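# Move foam block from desk to recessed far-aisle shelf

## Task

Pick up the small foam block lying on the desk and set it down directly on a shelf board (not on top of a carton) belonging to the shelving section at the far end of the aisle that is set back deeper than the neighbouring sections. The robot must not fall over or be left leaning, or the task fails.

## Robot and tools

ROBOT. A Hello Robot Stretch 4 with a single arm: an omni-wheel base, a lift that slides up a mast, a telescoping arm that reaches forward, and a wrist with yaw, pitch and roll ending in a two-finger gripper. It stands about 1.6 m tall, and no point of the base rim is farther than 0.23 m from the base origin.

FRAMES. Everything is in metres and radians. Base frame: origin on the floor below the base centre, x ahead, y to the left, z up. hand_pose (a point between the open fingertips) is reported in this frame and may be slightly off. The odometry frame is the base frame as it was when the scene began. base_odometry comes from wheel rotation only, so slipping reads as motion; its heading runs -3.142 to 3.142, positive to the left. In calibration data, "world" means the base frame.

move. One action per call, plus "cameras" (list of head_camera, head_left_camera, head_right_camera, wrist_camera, or "all"; omitted means all, [] means none) and "blocking", which must always be false or the call is refused. It returns in about 0.5 s while motion continues. An action contains "base", "joints" or both, optionally with "speeds", "pace", "contact_limits"; or just {"end_of_arm": "enable_torque"} to re-power limp wrist or gripper motors. Motions in one action start together.
- base: a single relative offset object, measured from the base position in the latest reported state (or its current spot if a move was still running). translate_m: forward positive, -2 to 2. strafe_m: sideways, left positive, -2 to 2. rotate_rad: spin in place, counter-clockwise positive, -3.2 to 3.2. Only translate_m and strafe_m may be combined (straight diagonal, no turning).
- joints: absolute targets by name. lift_m 0 to 1.2; arm_m 0 to 0.55 (extension); wrist_yaw_rad -1.134 to 4.276 (0 ahead, positive left, 3.14 folded back, above 3.4 risky); wrist_pitch_rad -1.117 to 4.259 (0 level, 1.57 pointing down); wrist_roll_rad -1.117 to 4.259 (0 fingers level, positive clockwise viewed from behind); gripper_m -0.038 to 0.141, fingertip gap, possibly off by up to 0.015. Done tolerances: 0.004 for lift, arm, gripper; 0.02 for wrist joints. Out-of-range joint targets are clipped and reported; other out-of-range values are refused; unknown keys make the call invalid.
- pace: "slow", "default", "fast", "max". Base 0.1/0.3/0.4/0.6 m/s and 1/2/3/4 rad/s; lift 0.15/0.3/0.4/0.5 m/s; arm 0.1/0.4/0.6/0.7 m/s; wrist always 1.82 rad/s. A high lift (above 0.2) slows the base, down to 0.3 m/s and 1 rad/s at 1.2.
- speeds: per-joint top speed (wrist joints, lift_m, arm_m; not gripper_m), up to the max pace value.
- contact_limits: 0 (gentlest) to 1 for arm_m, lift_m, translate_m, strafe_m, rotate_rad, only next to that same command; default 0.5. A base limit persists until the next base action. Even at 0 the arm needs roughly 15 to 40 N to stop; for a light press, use 0 and aim 1 to 3 mm beyond first contact. Carrying load upward: lift limit at least 0.15 per 1 kg, 0.3 for 2 kg.
A new move overrides only the joints (and base) it names. A move stops after 14 s (time_out).

wait: seconds 0 to 10, plus cameras; returns the state, early if everything has come to rest. wait(0) shows progress under "earlier move".
stop: brakes all running motions (braked ones report "stopped" and hold, possibly still pressing); also rebrakes slack wheels; a "stop:" line says whether they hold.
zoom_image: camera plus region [x0, y0, x1, y1] in that camera's pixels, top-left origin, at most 504 by 504; only cameras in the latest images.
finished_scene: scene = the current scene's number; ends it irreversibly, and the goal must remain met without the robot.

RESULTS. "move" reads done or the most serious status. "pictures" lists image order. Statuses: done (for the base, wheels turned the commanded amount), moving, off_target (rest away from target, may keep pushing), contact_stop (blocked; that part goes slack), time_out (target dropped), limit_stop_at_own_body, limit_stop_at_tilt (lean above 6 degrees; lift, arm, wheels go slack), torque_fault (motor limp until enable_torque). An uncommanded stop or a refused call cancels the remaining move, wait and finished_scene calls in that reply. on_its_own lists unprompted behaviour ("held at" = target). lidar_m: 12 distances from the base origin, 30-degree sectors, 1st ahead, counter-clockwise (4th left, 7th behind, 10th right); "-" = nothing or closer than 0.25 m; it misses glass and thin legs. wrist_depth_mm: 7x7 grid, 100 to 2000 mm, "-" unknown. base_tilt in degrees (forward, right), up to ~3 degrees bias. If turned_by_wheels and turned_by_imu disagree by over ~0.1 rad in a move, the base slipped or hit something. motor_effort is percent of max with peak in brackets; servo_current in mA (about 30 mA rest error). Quiet or unchanged lines are omitted; a no-action call shows everything.

GRIPPING. Command a gap more than 0.015 under the object's width; around 0.06 under resists tugs. Tighter pulls the object toward the wrist. -0.02 or less closes fully. Holding is confirmed by a rise in gripper servo_current, not by status. Occasional tugs on held items may occur.

AVOID. Wrist over the base with lift below ~0.2 (0.45 pointing down); tilted up while rolled; yaw + pitch below about -1.1; folded wrist tilting or rolling; lift near 0 while retracting. Over 1 kg held with arm_m above 0.2 while driving or turning, especially fast, can tip the robot. Avoid drops, releasing moving items, slams and hard pushes. The simulation keeps running while you compose replies.

Each tool is called as name(argument=value, ...) on one line, values as JSON.

## Session

move(blocking=false)

Scene clock: 0.00 s.
base_odometry: x=+0.000 y=+0.000 heading=+0.000
turned_by_wheels: +0.000
turned_by_imu: +0.000
base_tilt: forward=+0.4 right=+1.5
lidar_m: 0.98 0.98 1.13 1.93 1.07 1.58 2.71 2.70 1.20 0.99 0.99 1.15
base_status: not commanded
joint_positions: lift_m=+0.140 arm_m=+0.002 wrist_yaw_rad=+3.046 wrist_pitch_rad=+0.002 wrist_roll_rad=+0.000 gripper_m=+0.056
joint_status: not commanded
measured_speeds: all 0
motor_effort: lift_m=+20 arm_m=-4 wheel_0=+0 wheel_1=+0 wheel_2=+0
servo_current: wrist_yaw_rad=33 wrist_pitch_rad=33 wrist_roll_rad=26 gripper_m=46
hand_pose: x=-0.1056 y=+0.1144 z=+0.3181 quat_wxyz=(+0.048, -0.001, +0.000, +0.999) (m; base frame)
wrist_depth_mm: 136 139 - - - - - / 114 140 - - 1983 - - / 123 150 - - - - - / 137 192 - - 1983 - - / - - - - 1808 1808 - / 1118 1138 196 1008 1078 1205 - / 798 723 831 152 759 866 854
pictures: head_camera, head_left_camera, head_right_camera, wrist_camera

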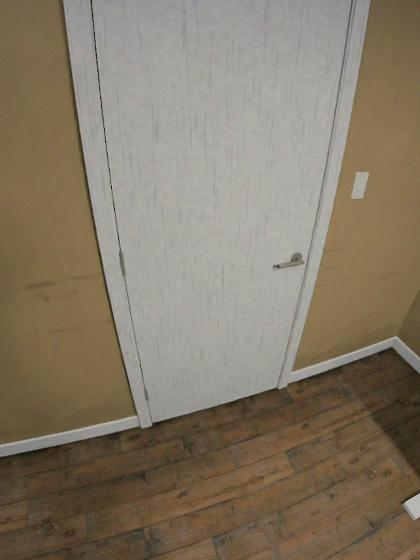

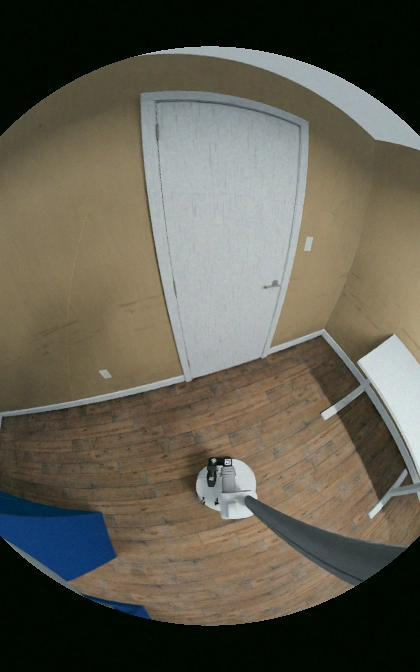

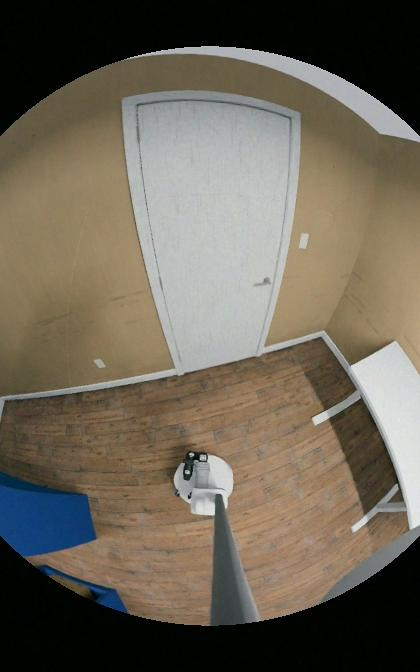

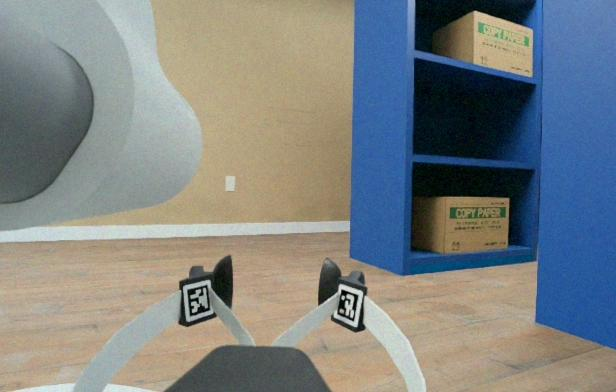

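move(base={"rotate_rad": -1.57}, blocking=false, cameras=[])

wait(seconds=4)

Scene clock: 4.00 s.
move: moving
turned_by_wheels: -0.261
turned_by_imu: -0.258
base_status: rotate_rad moving
motor_effort: lift_m=+20(20) arm_m=-4(4) wheel_0=+6(7) wheel_1=+7(7) wheel_2=+7(8)
pictures: none

Scene clock: 5.57 s.
earlier move: done
base_odometry: x=+0.000 y=+0.000 heading=-1.570
turned_by_wheels: -1.309
turned_by_imu: -1.293
base_tilt: forward=+0.2 right=+1.4
lidar_m: 0.97 0.98 1.12 1.00 0.99 1.18 2.02 1.05 1.59 2.71 2.68 1.14
base_status: done
joint_positions: lift_m=+0.140 arm_m=+0.002 wrist_yaw_rad=+3.046 wrist_pitch_rad=+0.002 wrist_roll_rad=+0.000 gripper_m=+0.056
motor_effort: lift_m=+20(20) arm_m=-4(4) wheel_0=+3(7) wheel_1=+0(9) wheel_2=+1(8)
servo_current: wrist_yaw_rad=39(46) wrist_pitch_rad=33(52) wrist_roll_rad=26(33) gripper_m=39(52)
hand_pose: x=-0.1056 y=+0.1144 z=+0.3181 quat_wxyz=(+0.048, -0.001, +0.000, +0.999) (m; base frame)
wrist_depth_mm: 136 140 - - - - - / 115 140 - - - - - / 121 153 - - - - - / 138 205 - - - - - / - - - - - - - / 991 1025 196 1008 190 1078 - / 798 715 831 152 750 854 798
wait: 1.57 of 4 s (the move ended)
pictures: head_camera, head_left_camera, head_right_camera, wrist_camera
camera_calibration:
wrist_camera: T_world_to_cam=[[0.142551, 0.98883, 0.0435188, -0.134676], [0.0286926, 0.0398209, -0.998795, 0.369213], [-0.989371, 0.143628, -0.0226956, 0.115959], [0, 0, 0, 1]]

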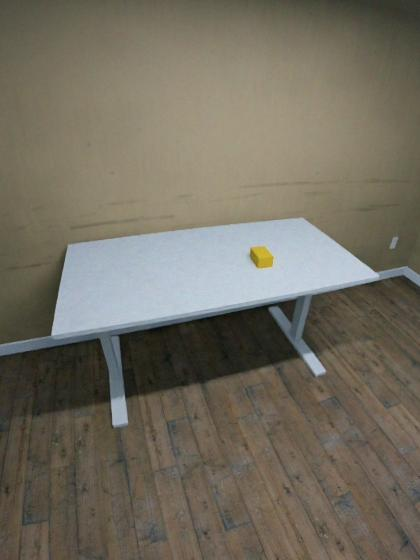

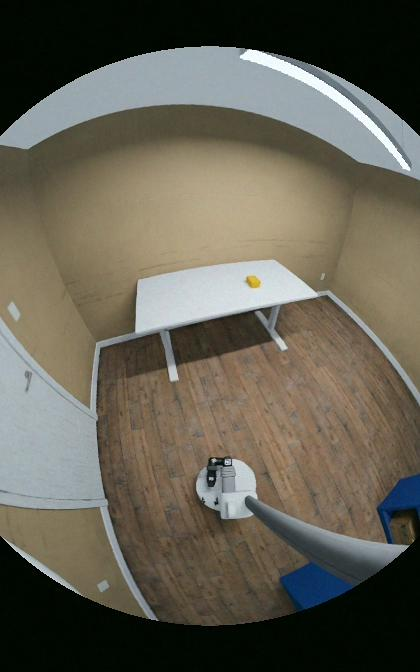

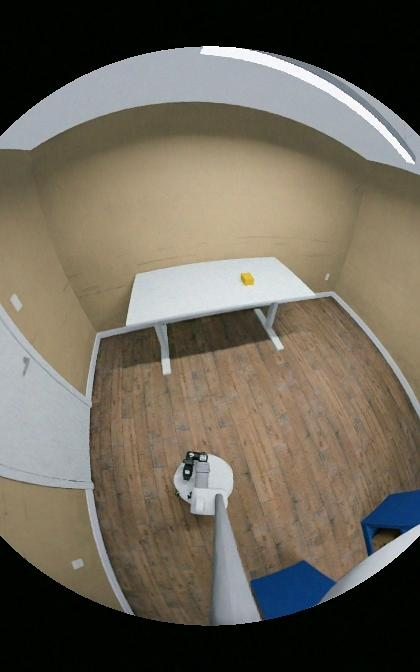

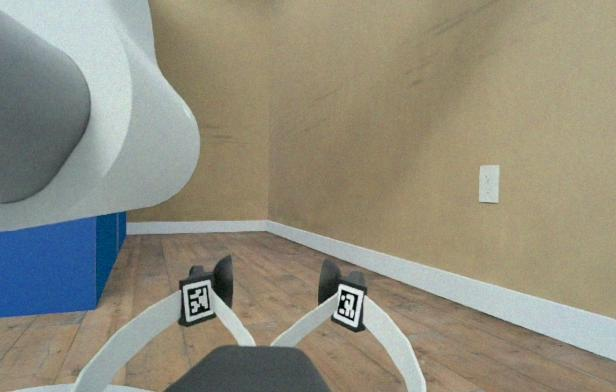

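zoom_image(camera="head_camera", region=[210, 210, 320, 310])

move(joints={"lift_m": 0.9, "wrist_yaw_rad": 0.0}, base={"rotate_rad": 0.277}, blocking=false, cameras=[])

wait(seconds=5)

Scaled by 4.582 from the camera's 420x560 image, which has a finer 1200x1600 frame.

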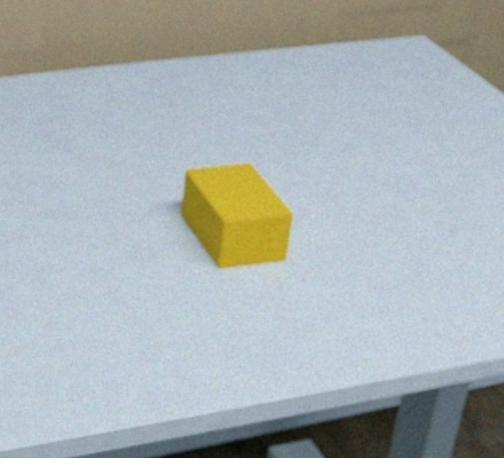

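Scene clock: 41.27 s.
move: moving
turned_by_wheels: +0.222
turned_by_imu: +0.219
base_status: rotate_rad moving
joint_status: lift_m moving; wrist_yaw_rad moving
motor_effort: lift_m=+27(27) arm_m=-4(4) wheel_0=-4(7) wheel_1=-1(6) wheel_2=-2(7)
pictures: none

Scene clock: 44.57 s.
earlier move: done
base_odometry: x=+0.000 y=+0.000 heading=-1.293
turned_by_wheels: +0.054
turned_by_imu: +0.053
base_tilt: forward=+0.2 right=+1.5
lidar_m: 0.99 1.09 1.02 0.99 1.04 1.44 1.07 1.12 1.55 2.69 1.44 1.03
base_status: done
joint_positions: lift_m=+0.900 arm_m=+0.002 wrist_yaw_rad=+0.003 wrist_pitch_rad=+0.002 wrist_roll_rad=+0.000 gripper_m=+0.056
joint_status: all done
motor_effort: lift_m=+24(28) arm_m=-4(4) wheel_0=-3(7) wheel_1=-1(6) wheel_2=-2(7)
servo_current: wrist_yaw_rad=39(124) wrist_pitch_rad=46(52) wrist_roll_rad=26(39) gripper_m=39(52)
hand_pose: x=+0.4619 y=-0.0864 z=+1.0773 quat_wxyz=(+1.000, +0.000, +0.001, +0.002) (m; base frame)
wrist_depth_mm: - - - - - - - / 1576 - - - - - - / 1576 - - - - - - / 1537 - - - - - - / 1576 - - - - - - / 1618 162 192 196 178 - - / - 118 - - - - -
wait: 3.30 of 5 s (the move ended)
pictures: head_camera, head_left_camera, head_right_camera, wrist_camera
camera_calibration:
wrist_camera: T_world_to_cam=[[-0.0445001, -0.998061, 0.0435186, -0.135322], [-0.0246329, -0.0424523, -0.998795, 1.13668], [0.998706, -0.0455184, -0.022696, -0.211083], [0, 0, 0, 1]]

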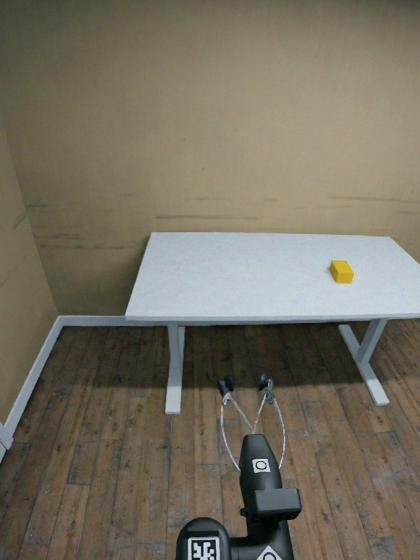

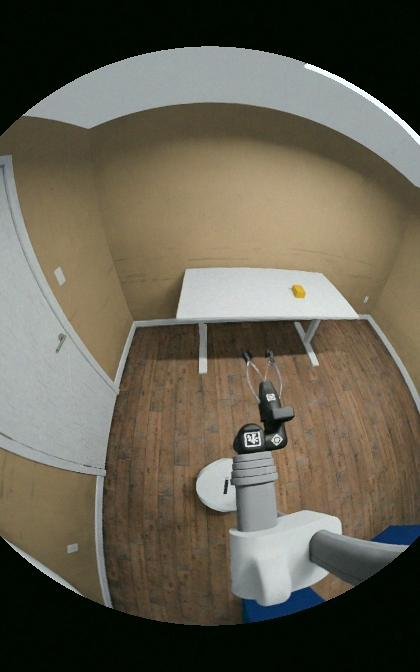

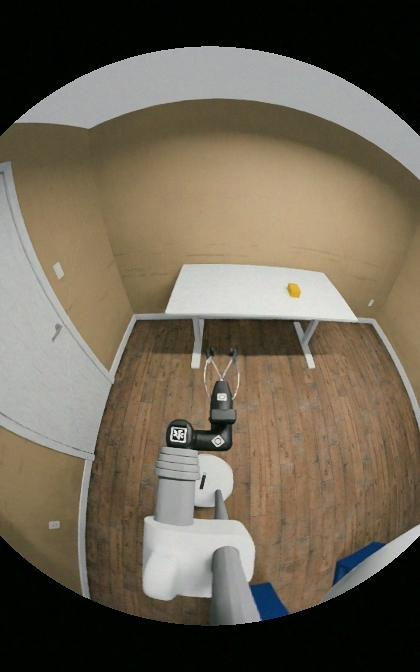

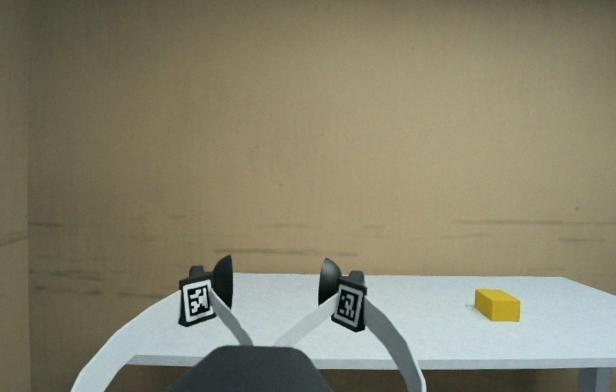

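zoom_image(camera="head_camera", region=[300, 230, 400, 320])

zoom_image(camera="wrist_camera", region=[440, 270, 560, 340])

move(base={"strafe_m": -0.6, "translate_m": 0.2}, joints={"wrist_pitch_rad": 0.5, "gripper_m": 0.12}, blocking=false, cameras=[])

wait(seconds=6)

Scaled by 5.040 from the camera's 420x560 image, which has a finer 1200x1600 frame.

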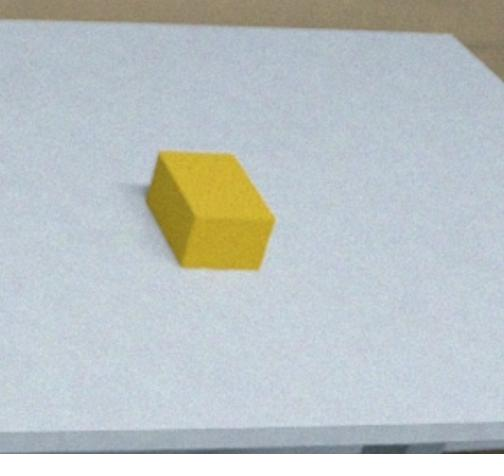

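Scaled by 4.200.

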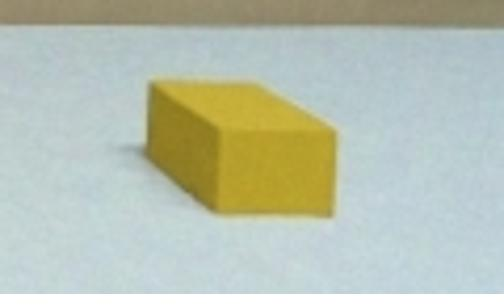

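Scene clock: 65.73 s.
move: moving
turned_by_wheels: +0.000
turned_by_imu: -0.001
base_status: translate_m moving; strafe_m moving
joint_status: wrist_pitch_rad moving; gripper_m moving
motor_effort: lift_m=+24(24) arm_m=-4(4) wheel_0=+10(10) wheel_1=-8(9) wheel_2=-4(6)
pictures: none

Scene clock: 68.90 s.
earlier move: done
base_odometry: x=-0.522 y=-0.357 heading=-1.293
turned_by_wheels: +0.000
turned_by_imu: -0.002
base_tilt: forward=+0.3 right=+1.5
lidar_m: 0.76 0.80 1.13 1.59 1.69 1.30 1.28 1.38 2.20 2.10 2.17 0.81
base_status: done
joint_positions: lift_m=+0.900 arm_m=+0.002 wrist_yaw_rad=+0.003 wrist_pitch_rad=+0.499 wrist_roll_rad=+0.000 gripper_m=+0.120
joint_status: all done
motor_effort: lift_m=+24(24) arm_m=-4(4) wheel_0=+0(10) wheel_1=-1(9) wheel_2=-1(7)
servo_current: wrist_yaw_rad=39(46) wrist_pitch_rad=39(78) wrist_roll_rad=26(39) gripper_m=39(98)
hand_pose: x=+0.4266 y=-0.0866 z=+0.9397 quat_wxyz=(+0.969, +0.000, +0.247, +0.002) (m; base frame)
wrist_depth_mm: - - - - - - - / - - - - - - - / - - - - - - - / - - - - - - - / - - 1661 1708 1255 1756 1808 / 1366 199 1366 1576 197 1499 1499 / 1229 1182 1281 152 1308 1255 1308
wait: 3.17 of 6 s (the move ended)
pictures: head_camera, head_left_camera, head_right_camera, wrist_camera
camera_calibration:
wrist_camera: T_world_to_cam=[[-0.0179932, -0.997967, 0.0611348, -0.1589], [-0.498339, -0.0440571, -0.865862, 1.07545], [0.866796, -0.0460455, -0.496533, 0.322471], [0, 0, 0, 1]]

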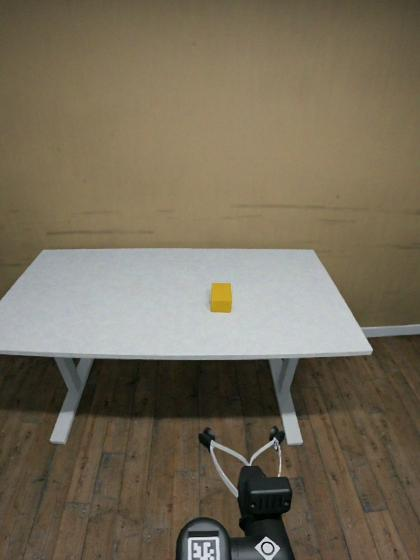

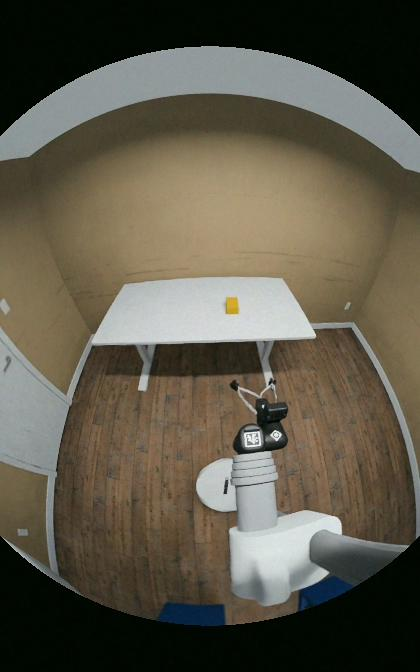

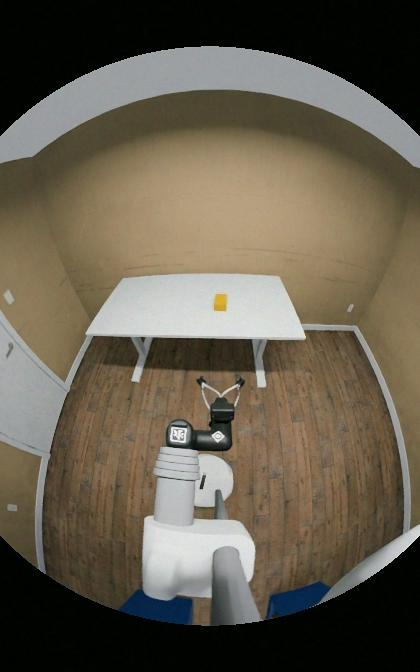

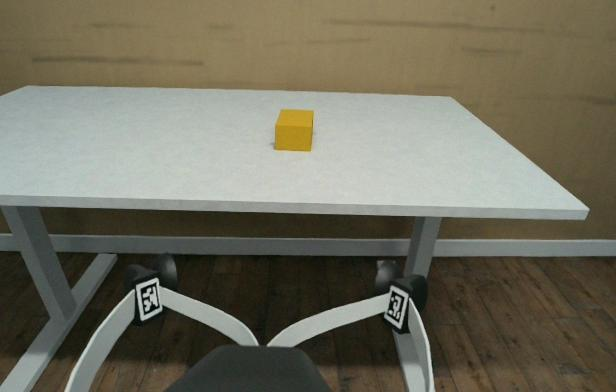

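move(base={"translate_m": 0.33}, joints={"wrist_pitch_rad": 0.7}, blocking=false, cameras=[])

wait(seconds=4)

Scene clock: 100.50 s.
move: moving
turned_by_wheels: +0.000
turned_by_imu: -0.001
base_status: translate_m moving
joint_status: wrist_pitch_rad moving
motor_effort: lift_m=+24(24) arm_m=-4(4) wheel_0=+6(7) wheel_1=+7(7) wheel_2=-8(9)
pictures: none

Scene clock: 102.57 s.
earlier move: done
base_odometry: x=-0.432 y=-0.674 heading=-1.293
turned_by_wheels: +0.000
turned_by_imu: -0.001
base_tilt: forward=+0.6 right=+1.4
lidar_m: 0.44 0.49 0.69 1.59 1.65 1.66 1.60 1.67 2.17 2.06 0.65 0.47
base_status: done
joint_positions: lift_m=+0.900 arm_m=+0.002 wrist_yaw_rad=+0.003 wrist_pitch_rad=+0.699 wrist_roll_rad=+0.000 gripper_m=+0.120
joint_status: all done
motor_effort: lift_m=+24(24) arm_m=-4(4) wheel_0=+2(7) wheel_1=+0(7) wheel_2=+2(11)
servo_current: wrist_yaw_rad=46(46) wrist_pitch_rad=46(52) wrist_roll_rad=26(39) gripper_m=39(52)
hand_pose: x=+0.3942 y=-0.0867 z=+0.8922 quat_wxyz=(+0.940, -0.001, +0.343, +0.002) (m; base frame)
wrist_depth_mm: - - - - - - - / - - - 564 - - - / - - - 517 - - - / - - - - - - - / - - - - - - - / 1160 197 184 1182 195 1229 1255 / 1078 1042 1098 143 1138 1118 1138
wait: 2.07 of 4 s (the move ended)
pictures: head_camera, head_left_camera, head_right_camera, wrist_camera
camera_calibration:
wrist_camera: T_world_to_cam=[[-0.00550989, -0.997924, 0.0641615, -0.164324], [-0.660281, -0.044556, -0.749696, 0.978286], [0.750998, -0.0464954, -0.658665, 0.517272], [0, 0, 0, 1]]

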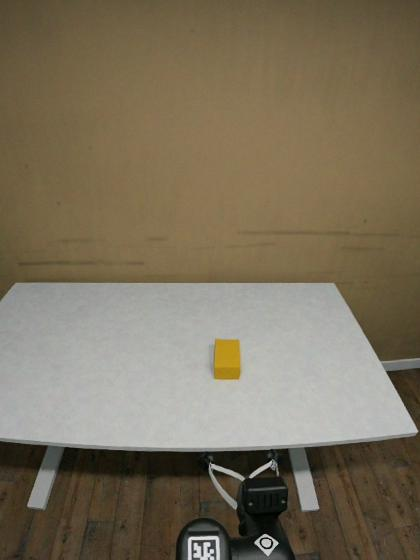

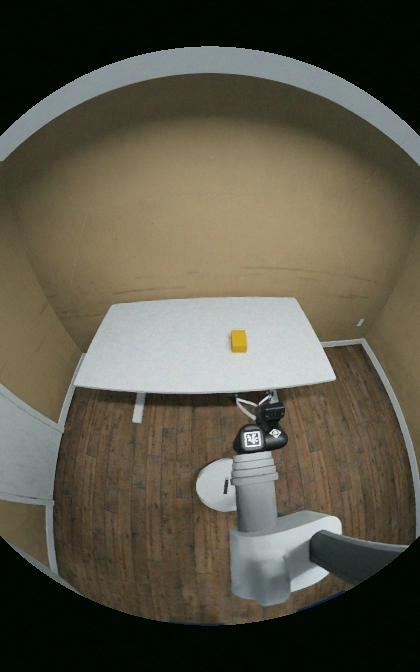

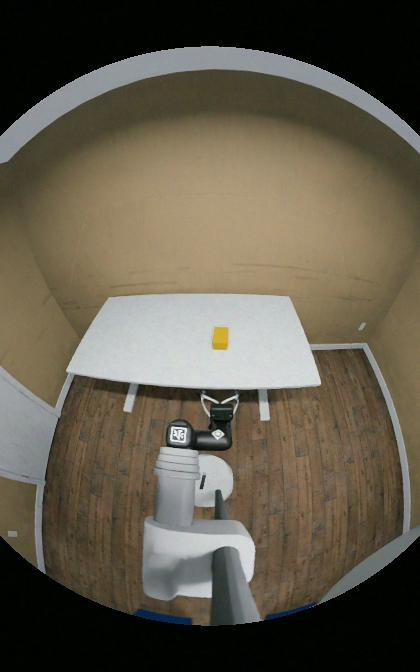

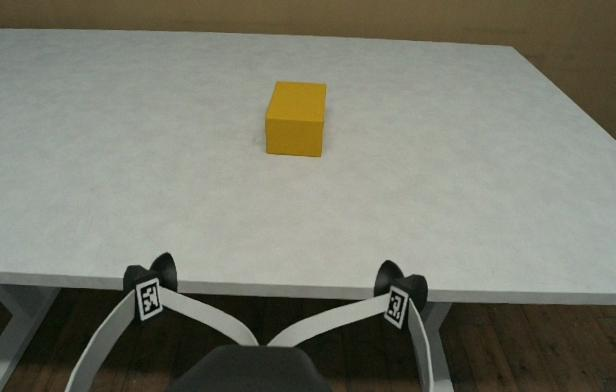

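move(base={"strafe_m": -0.012}, joints={"wrist_pitch_rad": 0.5, "arm_m": 0.2, "lift_m": 0.82, "gripper_m": 0.135}, blocking=false, cameras=[])

wait(seconds=4)

Scene clock: 135.00 s.
move: moving
turned_by_wheels: +0.000
turned_by_imu: -0.001
base_status: strafe_m moving
joint_status: lift_m moving; arm_m moving; wrist_pitch_rad moving; gripper_m moving
motor_effort: lift_m=+11(21) arm_m=+4(10) wheel_0=+2(8) wheel_1=-1(8) wheel_2=-2(2)
pictures: none

Scene clock: 136.20 s.
earlier move: done
base_odometry: x=-0.443 y=-0.677 heading=-1.293
turned_by_wheels: +0.000
turned_by_imu: +0.000
base_tilt: forward=+0.4 right=+1.5
lidar_m: 0.48 0.48 0.71 1.60 1.68 1.68 1.61 1.68 2.16 2.08 0.68 0.49
base_status: done
joint_positions: lift_m=+0.820 arm_m=+0.200 wrist_yaw_rad=+0.003 wrist_pitch_rad=+0.506 wrist_roll_rad=+0.000 gripper_m=+0.135
joint_status: all done
motor_effort: lift_m=+14(21) arm_m=+6(10) wheel_0=+3(8) wheel_1=-2(8) wheel_2=+0(2)
servo_current: wrist_yaw_rad=39(46) wrist_pitch_rad=39(98) wrist_roll_rad=26(33) gripper_m=46(91)
hand_pose: x=+0.6233 y=-0.0866 z=+0.8590 quat_wxyz=(+0.968, +0.000, +0.250, +0.002) (m; base frame)
wrist_depth_mm: - - - - - - - / - - - - - - - / - - - - - - - / - - 357 377 - - - / - - 325 325 - - - / - 187 177 178 195 - - / - - - - - - -
wait: 1.20 of 4 s (the move ended)
pictures: head_camera, head_left_camera, head_right_camera, wrist_camera
camera_calibration:
wrist_camera: T_world_to_cam=[[-0.0178075, -0.997963, 0.0612645, -0.150704], [-0.503644, -0.0439794, -0.862791, 1.10421], [0.863728, -0.0462196, -0.501835, 0.118397], [0, 0, 0, 1]]

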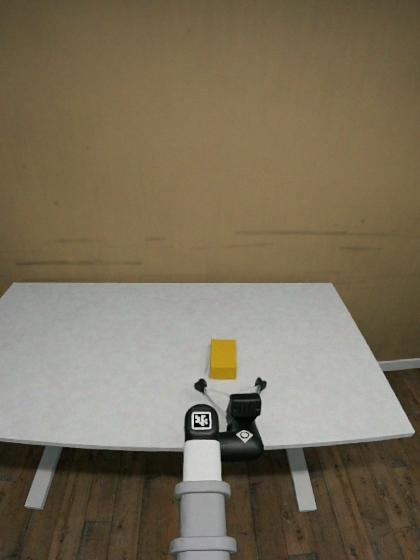

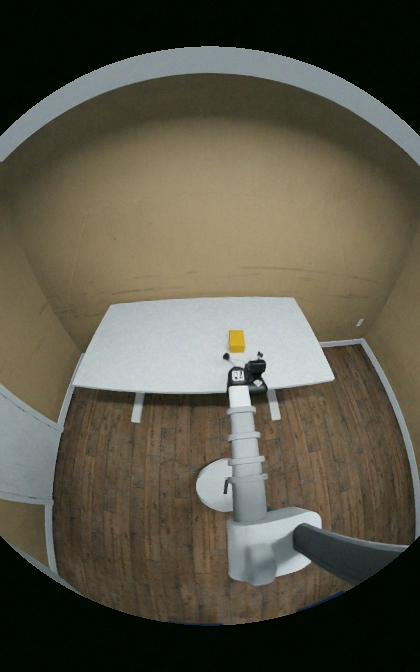

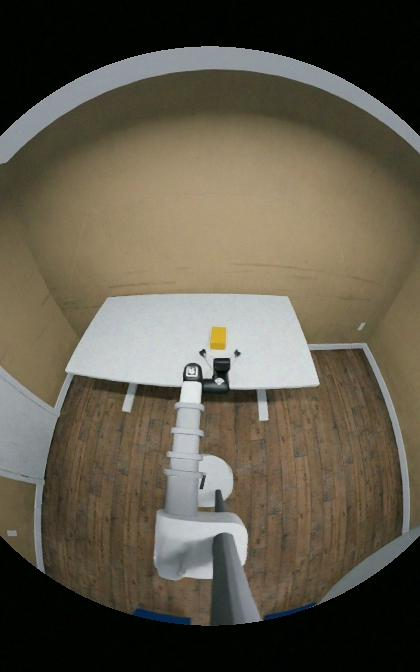

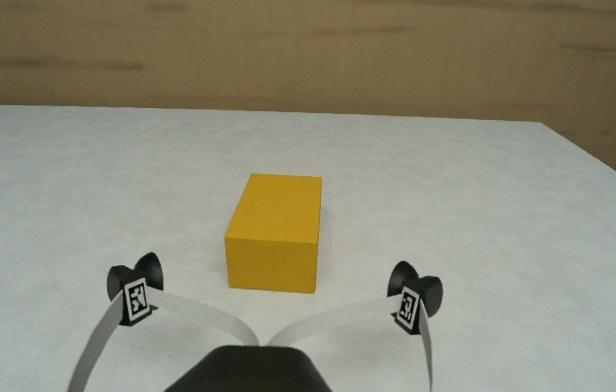

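move(joints={"arm_m": 0.335, "lift_m": 0.765}, contact_limits={"arm_m": 0.3, "lift_m": 0.3}, blocking=false, cameras=[])

wait(seconds=3)

Scene clock: 153.13 s.
move: moving
turned_by_wheels: +0.000
turned_by_imu: -0.001
joint_status: lift_m moving; arm_m moving
motor_effort: lift_m=+14(15) arm_m=+7(9) wheel_0=+3(3) wheel_1=-1(2) wheel_2=+0(0)
contact_limits: arm_m 0.3; lift_m 0.3
pictures: none

Scene clock: 154.07 s.
earlier move: done
base_odometry: x=-0.443 y=-0.677 heading=-1.293
turned_by_wheels: +0.000
turned_by_imu: +0.000
base_tilt: forward=+0.3 right=+1.3
lidar_m: 0.44 0.48 0.69 1.60 1.69 1.67 1.60 1.68 2.18 2.09 0.67 0.46
joint_positions: lift_m=+0.765 arm_m=+0.335 wrist_yaw_rad=+0.003 wrist_pitch_rad=+0.506 wrist_roll_rad=+0.000 gripper_m=+0.135
joint_status: all done
motor_effort: lift_m=+14(16) arm_m=+6(9) wheel_0=+3(3) wheel_1=-2(2) wheel_2=+0(0)
servo_current: wrist_yaw_rad=39(46) wrist_pitch_rad=39(59) wrist_roll_rad=33(39) gripper_m=46(59)
contact_limits: arm_m 0.3; lift_m 0.3
hand_pose: x=+0.7583 y=-0.0866 z=+0.8040 quat_wxyz=(+0.968, +0.000, +0.250, +0.002) (m; base frame)
wrist_depth_mm: - - - - - - - / - - - - - - - / - - - - - - - / - - 253 256 - - - / - - 210 213 - - - / - 186 183 182 195 - - / - - 199 - - - -
wait: 0.93 of 3 s (the move ended)
pictures: head_camera, head_left_camera, head_right_camera, wrist_camera
camera_calibration:
wrist_camera: T_world_to_cam=[[-0.0178373, -0.997962, 0.0612641, -0.144916], [-0.503624, -0.0439652, -0.862803, 1.12476], [0.863739, -0.0462442, -0.501814, -0.0258377], [0, 0, 0, 1]]

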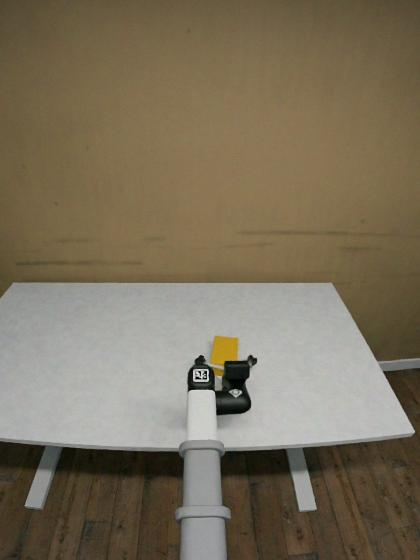

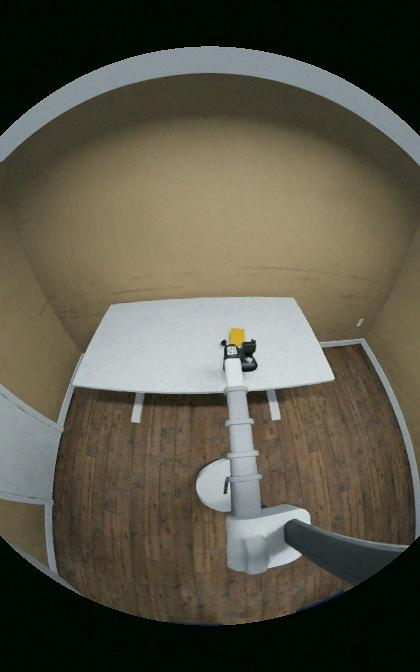

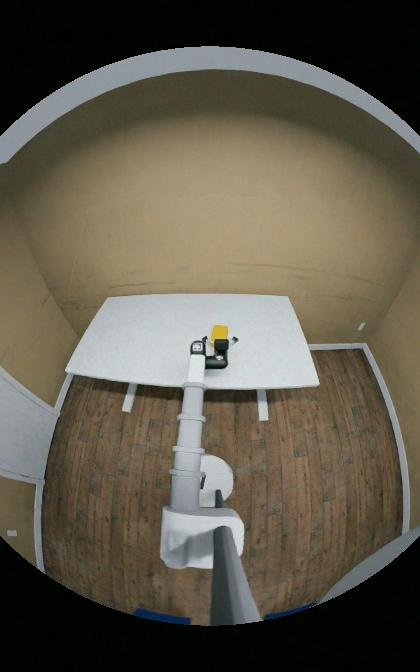

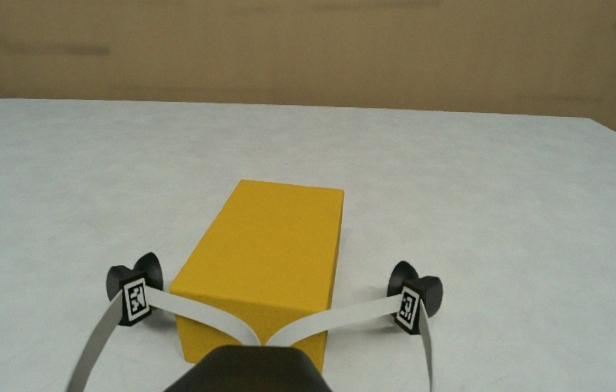

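move(joints={"gripper_m": 0.022}, blocking=false, cameras=[])

wait(seconds=2, cameras=["wrist_camera"])

Scene clock: 170.10 s.
move: moving
turned_by_wheels: +0.000
turned_by_imu: -0.001
joint_status: gripper_m moving
motor_effort: lift_m=+14(14) arm_m=+6(7) wheel_0=+3(3) wheel_1=-1(2) wheel_2=+0(0)
contact_limits: arm_m 0.3; lift_m 0.3
pictures: none

Scene clock: 171.63 s.
earlier move: done
base_odometry: x=-0.443 y=-0.677 heading=-1.293
turned_by_wheels: +0.000
turned_by_imu: +0.000
base_tilt: forward=+0.5 right=+1.3
lidar_m: 0.44 0.50 0.66 1.59 1.66 1.69 1.59 1.67 2.19 2.08 0.64 0.49
joint_positions: lift_m=+0.765 arm_m=+0.335 wrist_yaw_rad=+0.003 wrist_pitch_rad=+0.506 wrist_roll_rad=+0.000 gripper_m=+0.023
joint_status: all done
motor_effort: lift_m=+14(14) arm_m=+6(7) wheel_0=+3(3) wheel_1=-2(2) wheel_2=+0(0)
servo_current: wrist_yaw_rad=33(46) wrist_pitch_rad=52(59) wrist_roll_rad=26(33) gripper_m=117(254)
contact_limits: arm_m 0.3; lift_m 0.3
hand_pose: x=+0.7583 y=-0.0866 z=+0.8040 quat_wxyz=(+0.968, +0.000, +0.250, +0.002) (m; base frame)
wrist_depth_mm: - - - - - - - / - - - - - - - / - - - - - - - / - - 246 241 - - - / - - 189 199 - - - / - 176 172 171 182 - - / - - 138 142 - - -
wait: 1.53 of 2 s (the move ended)
pictures: wrist_camera
camera_calibration:
wrist_camera: T_world_to_cam=[[-0.0178373, -0.997962, 0.0612641, -0.144916], [-0.503624, -0.0439652, -0.862803, 1.12476], [0.863739, -0.0462441, -0.501814, -0.0258377], [0, 0, 0, 1]]

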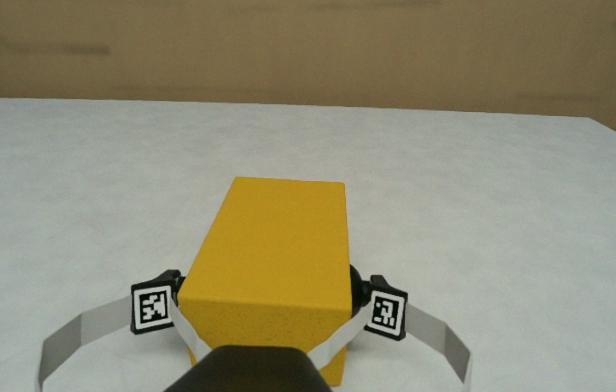

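move(joints={"lift_m": 0.87}, blocking=false, cameras=[])

wait(seconds=2, cameras=["wrist_camera", "head_camera"])

Scene clock: 175.67 s.
move: moving
turned_by_wheels: +0.000
turned_by_imu: -0.001
joint_status: lift_m moving
motor_effort: lift_m=+25(26) arm_m=+6(6) wheel_0=+3(3) wheel_1=-2(2) wheel_2=+0(0)
contact_limits: arm_m 0.3
pictures: none

Scene clock: 176.63 s.
earlier move: done
base_odometry: x=-0.443 y=-0.677 heading=-1.293
turned_by_wheels: +0.000
turned_by_imu: +0.000
base_tilt: forward=+0.3 right=+1.5
lidar_m: 0.45 0.49 0.67 1.61 1.67 1.69 1.60 1.68 2.17 2.06 0.64 0.47
joint_positions: lift_m=+0.870 arm_m=+0.335 wrist_yaw_rad=+0.003 wrist_pitch_rad=+0.506 wrist_roll_rad=+0.000 gripper_m=+0.023
joint_status: all done
motor_effort: lift_m=+24(26) arm_m=+6(6) wheel_0=+3(3) wheel_1=-2(2) wheel_2=+0(0)
servo_current: wrist_yaw_rad=39(46) wrist_pitch_rad=46(52) wrist_roll_rad=33(33) gripper_m=124(124)
contact_limits: arm_m 0.3
hand_pose: x=+0.7583 y=-0.0866 z=+0.9081 quat_wxyz=(+0.968, +0.000, +0.250, +0.002) (m; base frame)
wrist_depth_mm: - - - - - - - / - - - - - - - / - - - - - - - / - - 246 241 - - - / - - 190 199 - - - / - 176 172 171 182 - - / - - 138 142 - - -
wait: 0.97 of 2 s (the move ended)
pictures: head_camera, wrist_camera
camera_calibration:
wrist_camera: T_world_to_cam=[[-0.0178376, -0.997962, 0.0612639, -0.151294], [-0.503624, -0.0439648, -0.862803, 1.21461], [0.863739, -0.0462443, -0.501814, 0.0264116], [0, 0, 0, 1]]

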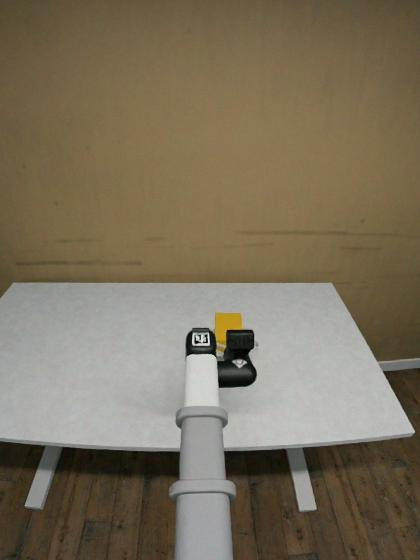

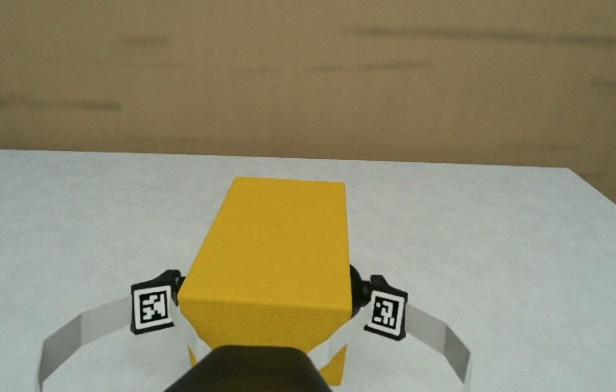

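move(base={"translate_m": -0.7}, joints={"arm_m": 0.02, "lift_m": 0.9}, blocking=false, cameras=[])

wait(seconds=5, cameras=[])

move(base={"rotate_rad": 2.2}, blocking=false, cameras=[])

wait(seconds=5)

Scene clock: 184.03 s.
move: moving
turned_by_wheels: +0.000
turned_by_imu: -0.001
base_status: translate_m moving
joint_status: lift_m moving; arm_m moving
motor_effort: lift_m=+26(27) arm_m=-5(10) wheel_0=-6(6) wheel_1=-7(7) wheel_2=+10(10)
pictures: none

Scene clock: 187.37 s.
earlier move: done
turned_by_wheels: +0.000
turned_by_imu: +0.000
base_status: done
joint_status: all done
motor_effort: lift_m=+23(27) arm_m=-6(10) wheel_0=-2(7) wheel_1=+0(7) wheel_2=-1(11)
wait: 3.33 of 5 s (the move ended)
pictures: none

Scene clock: 187.87 s.
move: moving
turned_by_wheels: +0.249
turned_by_imu: +0.245
base_status: rotate_rad moving
motor_effort: lift_m=+24(24) arm_m=-6(6) wheel_0=-7(8) wheel_1=-5(8) wheel_2=-7(8)
pictures: none

Scene clock: 189.93 s.
earlier move: done
base_odometry: x=-0.635 y=-0.004 heading=+0.907
turned_by_wheels: +1.951
turned_by_imu: +1.926
base_tilt: forward=+0.3 right=+1.3
lidar_m: 1.75 0.91 0.90 1.07 2.16 2.09 2.26 1.16 1.16 1.24 1.65 1.60
base_status: done
joint_positions: lift_m=+0.900 arm_m=+0.020 wrist_yaw_rad=+0.003 wrist_pitch_rad=+0.506 wrist_roll_rad=+0.000 gripper_m=+0.023
motor_effort: lift_m=+23(24) arm_m=-6(6) wheel_0=-1(9) wheel_1=-2(8) wheel_2=-1(9)
servo_current: wrist_yaw_rad=39(46) wrist_pitch_rad=39(59) wrist_roll_rad=33(33) gripper_m=124(124)
hand_pose: x=+0.4437 y=-0.0866 z=+0.9382 quat_wxyz=(+0.968, +0.000, +0.250, +0.002) (m; base frame)
wrist_depth_mm: - - - - - - - / - - - - - - - / - - - - - - - / - - - 241 - - - / - 1708 204 198 1708 - - / - 181 173 171 183 1499 1366 / - 1205 180 142 1255 1182 1281
wait: 2.07 of 5 s (the move ended)
pictures: head_camera, head_left_camera, head_right_camera, wrist_camera
camera_calibration:
wrist_camera: T_world_to_cam=[[-0.0178847, -0.997961, 0.0612642, -0.158738], [-0.503626, -0.0439413, -0.862804, 1.08212], [0.863737, -0.0462852, -0.501814, 0.313196], [0, 0, 0, 1]]

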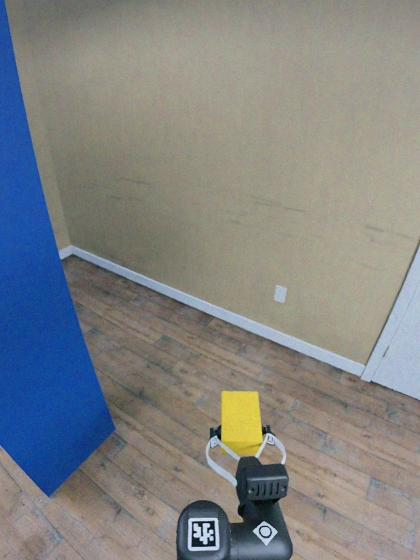

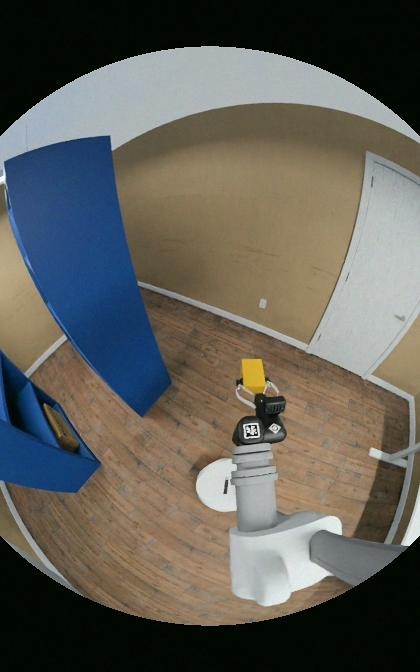

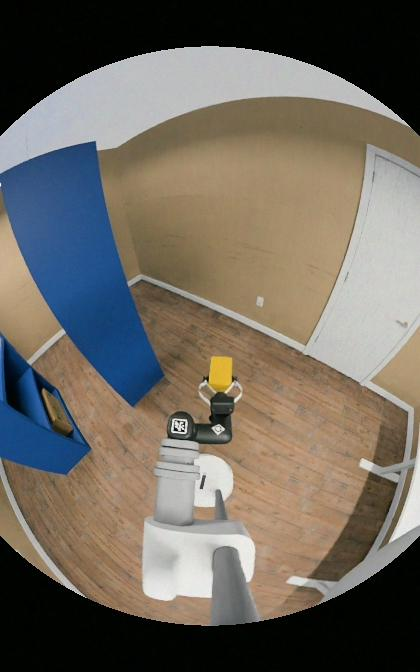

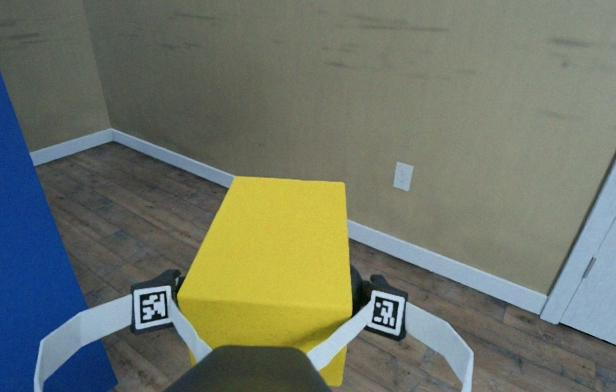

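move(base={"rotate_rad": 1.3}, blocking=false, cameras=[])

wait(seconds=5)

Scene clock: 202.70 s.
move: moving
turned_by_wheels: +0.249
turned_by_imu: +0.244
base_status: rotate_rad moving
motor_effort: lift_m=+24(24) arm_m=-6(6) wheel_0=-6(8) wheel_1=-6(8) wheel_2=-9(9)
pictures: none

Scene clock: 204.13 s.
earlier move: done
base_odometry: x=-0.635 y=-0.004 heading=+2.206
turned_by_wheels: +1.051
turned_by_imu: +1.037
base_tilt: forward=+0.3 right=+1.4
lidar_m: 1.03 1.09 2.09 2.11 1.30 1.17 1.17 1.45 1.59 1.63 1.02 0.90
base_status: done
joint_positions: lift_m=+0.900 arm_m=+0.020 wrist_yaw_rad=+0.003 wrist_pitch_rad=+0.506 wrist_roll_rad=+0.000 gripper_m=+0.023
motor_effort: lift_m=+23(24) arm_m=-6(6) wheel_0=-3(8) wheel_1=-2(8) wheel_2=+0(9)
servo_current: wrist_yaw_rad=33(46) wrist_pitch_rad=46(65) wrist_roll_rad=26(33) gripper_m=124(130)
hand_pose: x=+0.4437 y=-0.0867 z=+0.9382 quat_wxyz=(+0.968, +0.000, +0.250, +0.001) (m; base frame)
wrist_depth_mm: - - - - - 1618 - / - - 1708 - - 1308 - / - - - - - 976 - / - - 247 249 - - - / 1708 - 196 198 1708 - - / 1366 176 173 171 183 - - / 1160 1205 180 142 - - -
wait: 1.43 of 5 s (the move ended)
pictures: head_camera, head_left_camera, head_right_camera, wrist_camera
camera_calibration:
wrist_camera: T_world_to_cam=[[-0.0180003, -0.997959, 0.0612642, -0.158717], [-0.503631, -0.043883, -0.862804, 1.08213], [0.863731, -0.0463853, -0.501813, 0.313202], [0, 0, 0, 1]]

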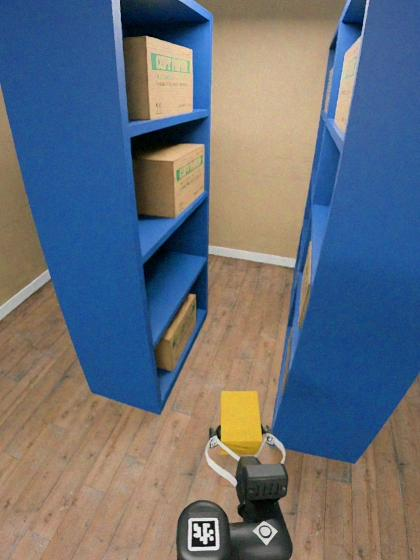

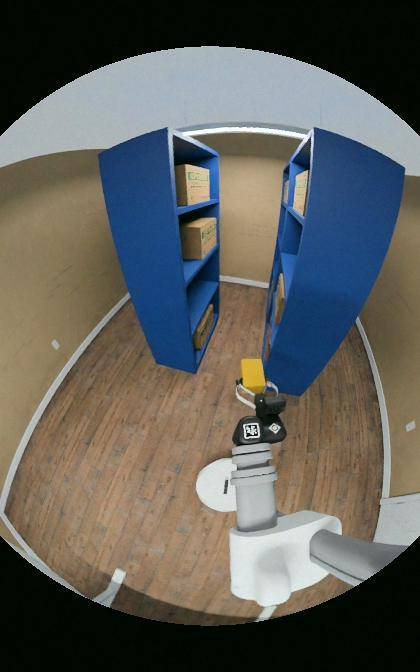

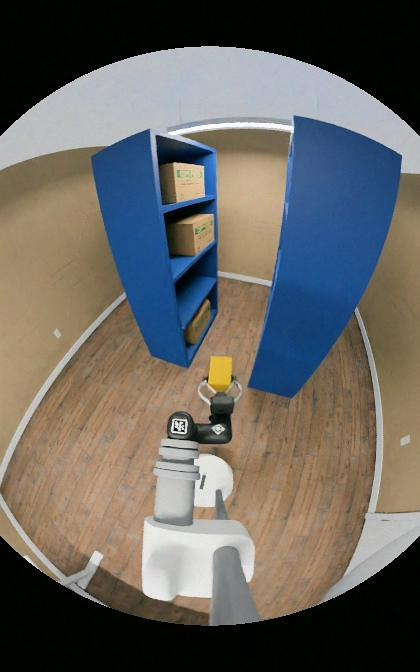

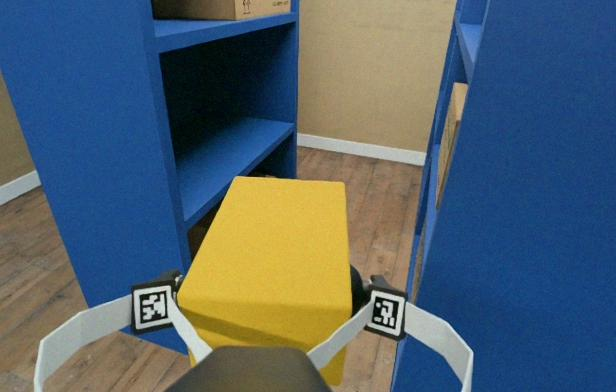

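move(base={"rotate_rad": -0.43}, joints={"wrist_pitch_rad": 1.57}, blocking=false, cameras=[])

wait(seconds=4)

Scene clock: 233.27 s.
move: moving
turned_by_wheels: -0.246
turned_by_imu: -0.243
base_status: rotate_rad moving
joint_status: wrist_pitch_rad moving
motor_effort: lift_m=+23(24) arm_m=-6(6) wheel_0=+5(7) wheel_1=+5(8) wheel_2=+5(8)
pictures: none

Scene clock: 234.00 s.
earlier move: done
base_odometry: x=-0.635 y=-0.004 heading=+1.777
turned_by_wheels: -0.184
turned_by_imu: -0.182
base_tilt: forward=+0.3 right=+1.4
lidar_m: 0.90 1.03 1.15 2.08 2.14 1.27 1.16 1.17 1.73 1.58 1.65 0.95
base_status: done
joint_positions: lift_m=+0.900 arm_m=+0.020 wrist_yaw_rad=+0.003 wrist_pitch_rad=+1.568 wrist_roll_rad=+0.000 gripper_m=+0.023
joint_status: all done
motor_effort: lift_m=+23(24) arm_m=-6(6) wheel_0=+2(7) wheel_1=+2(8) wheel_2=+1(8)
servo_current: wrist_yaw_rad=33(46) wrist_pitch_rad=26(78) wrist_roll_rad=26(33) gripper_m=111(130)
hand_pose: x=+0.1922 y=-0.0874 z=+0.7895 quat_wxyz=(+0.708, -0.001, +0.706, +0.001) (m; base frame)
wrist_depth_mm: 991 1008 1008 1008 1025 1042 1042 / 1008 1008 1008 1025 1042 1060 1025 / 991 1008 1025 1025 1042 1042 1042 / 1008 1008 1008 250 1042 1042 1060 / 1025 1025 204 199 1042 1042 1060 / 1025 181 173 170 183 1042 1060 / 1008 1025 181 142 1060 1042 1060
wait: 0.73 of 4 s (the move ended)
pictures: head_camera, head_left_camera, head_right_camera, wrist_camera
camera_calibration:
wrist_camera: T_world_to_cam=[[0.0462904, -0.997766, 0.048175, -0.156895], [-0.998771, -0.0453742, 0.0199436, 0.225295], [-0.0177131, -0.0490389, -0.99864, 1.01716], [0, 0, 0, 1]]

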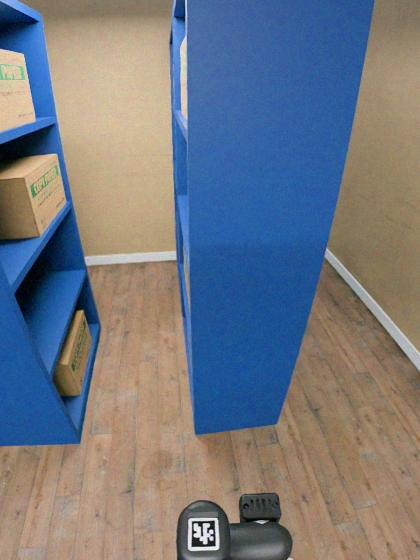

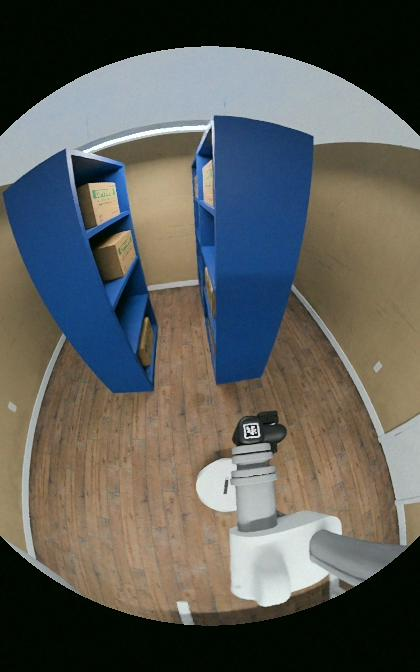

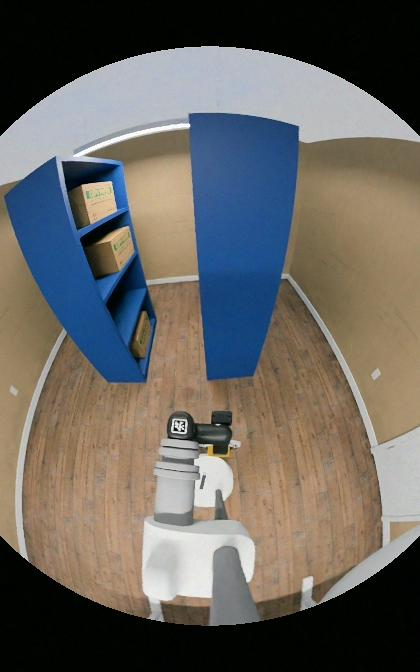

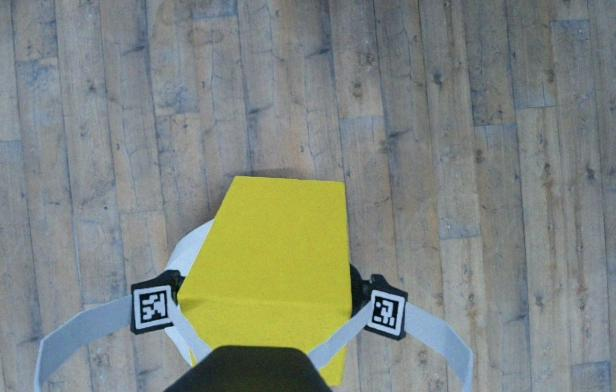

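zoom_image(camera="head_left_camera", region=[130, 110, 300, 400])

zoom_image(camera="head_camera", region=[120, 0, 240, 360])

Scaled by 1.738 from the camera's 420x672 image, which has a finer 600x960 frame.

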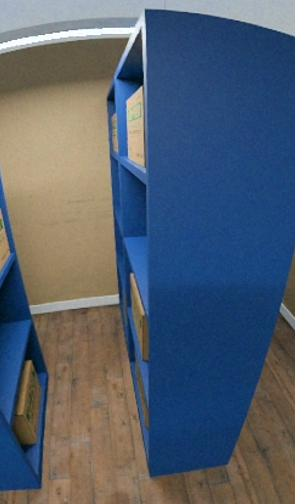

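Scaled by 1.400 from the camera's 420x560 image, which has a finer 1200x1600 frame.

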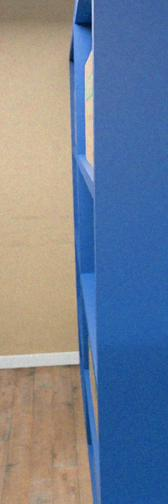

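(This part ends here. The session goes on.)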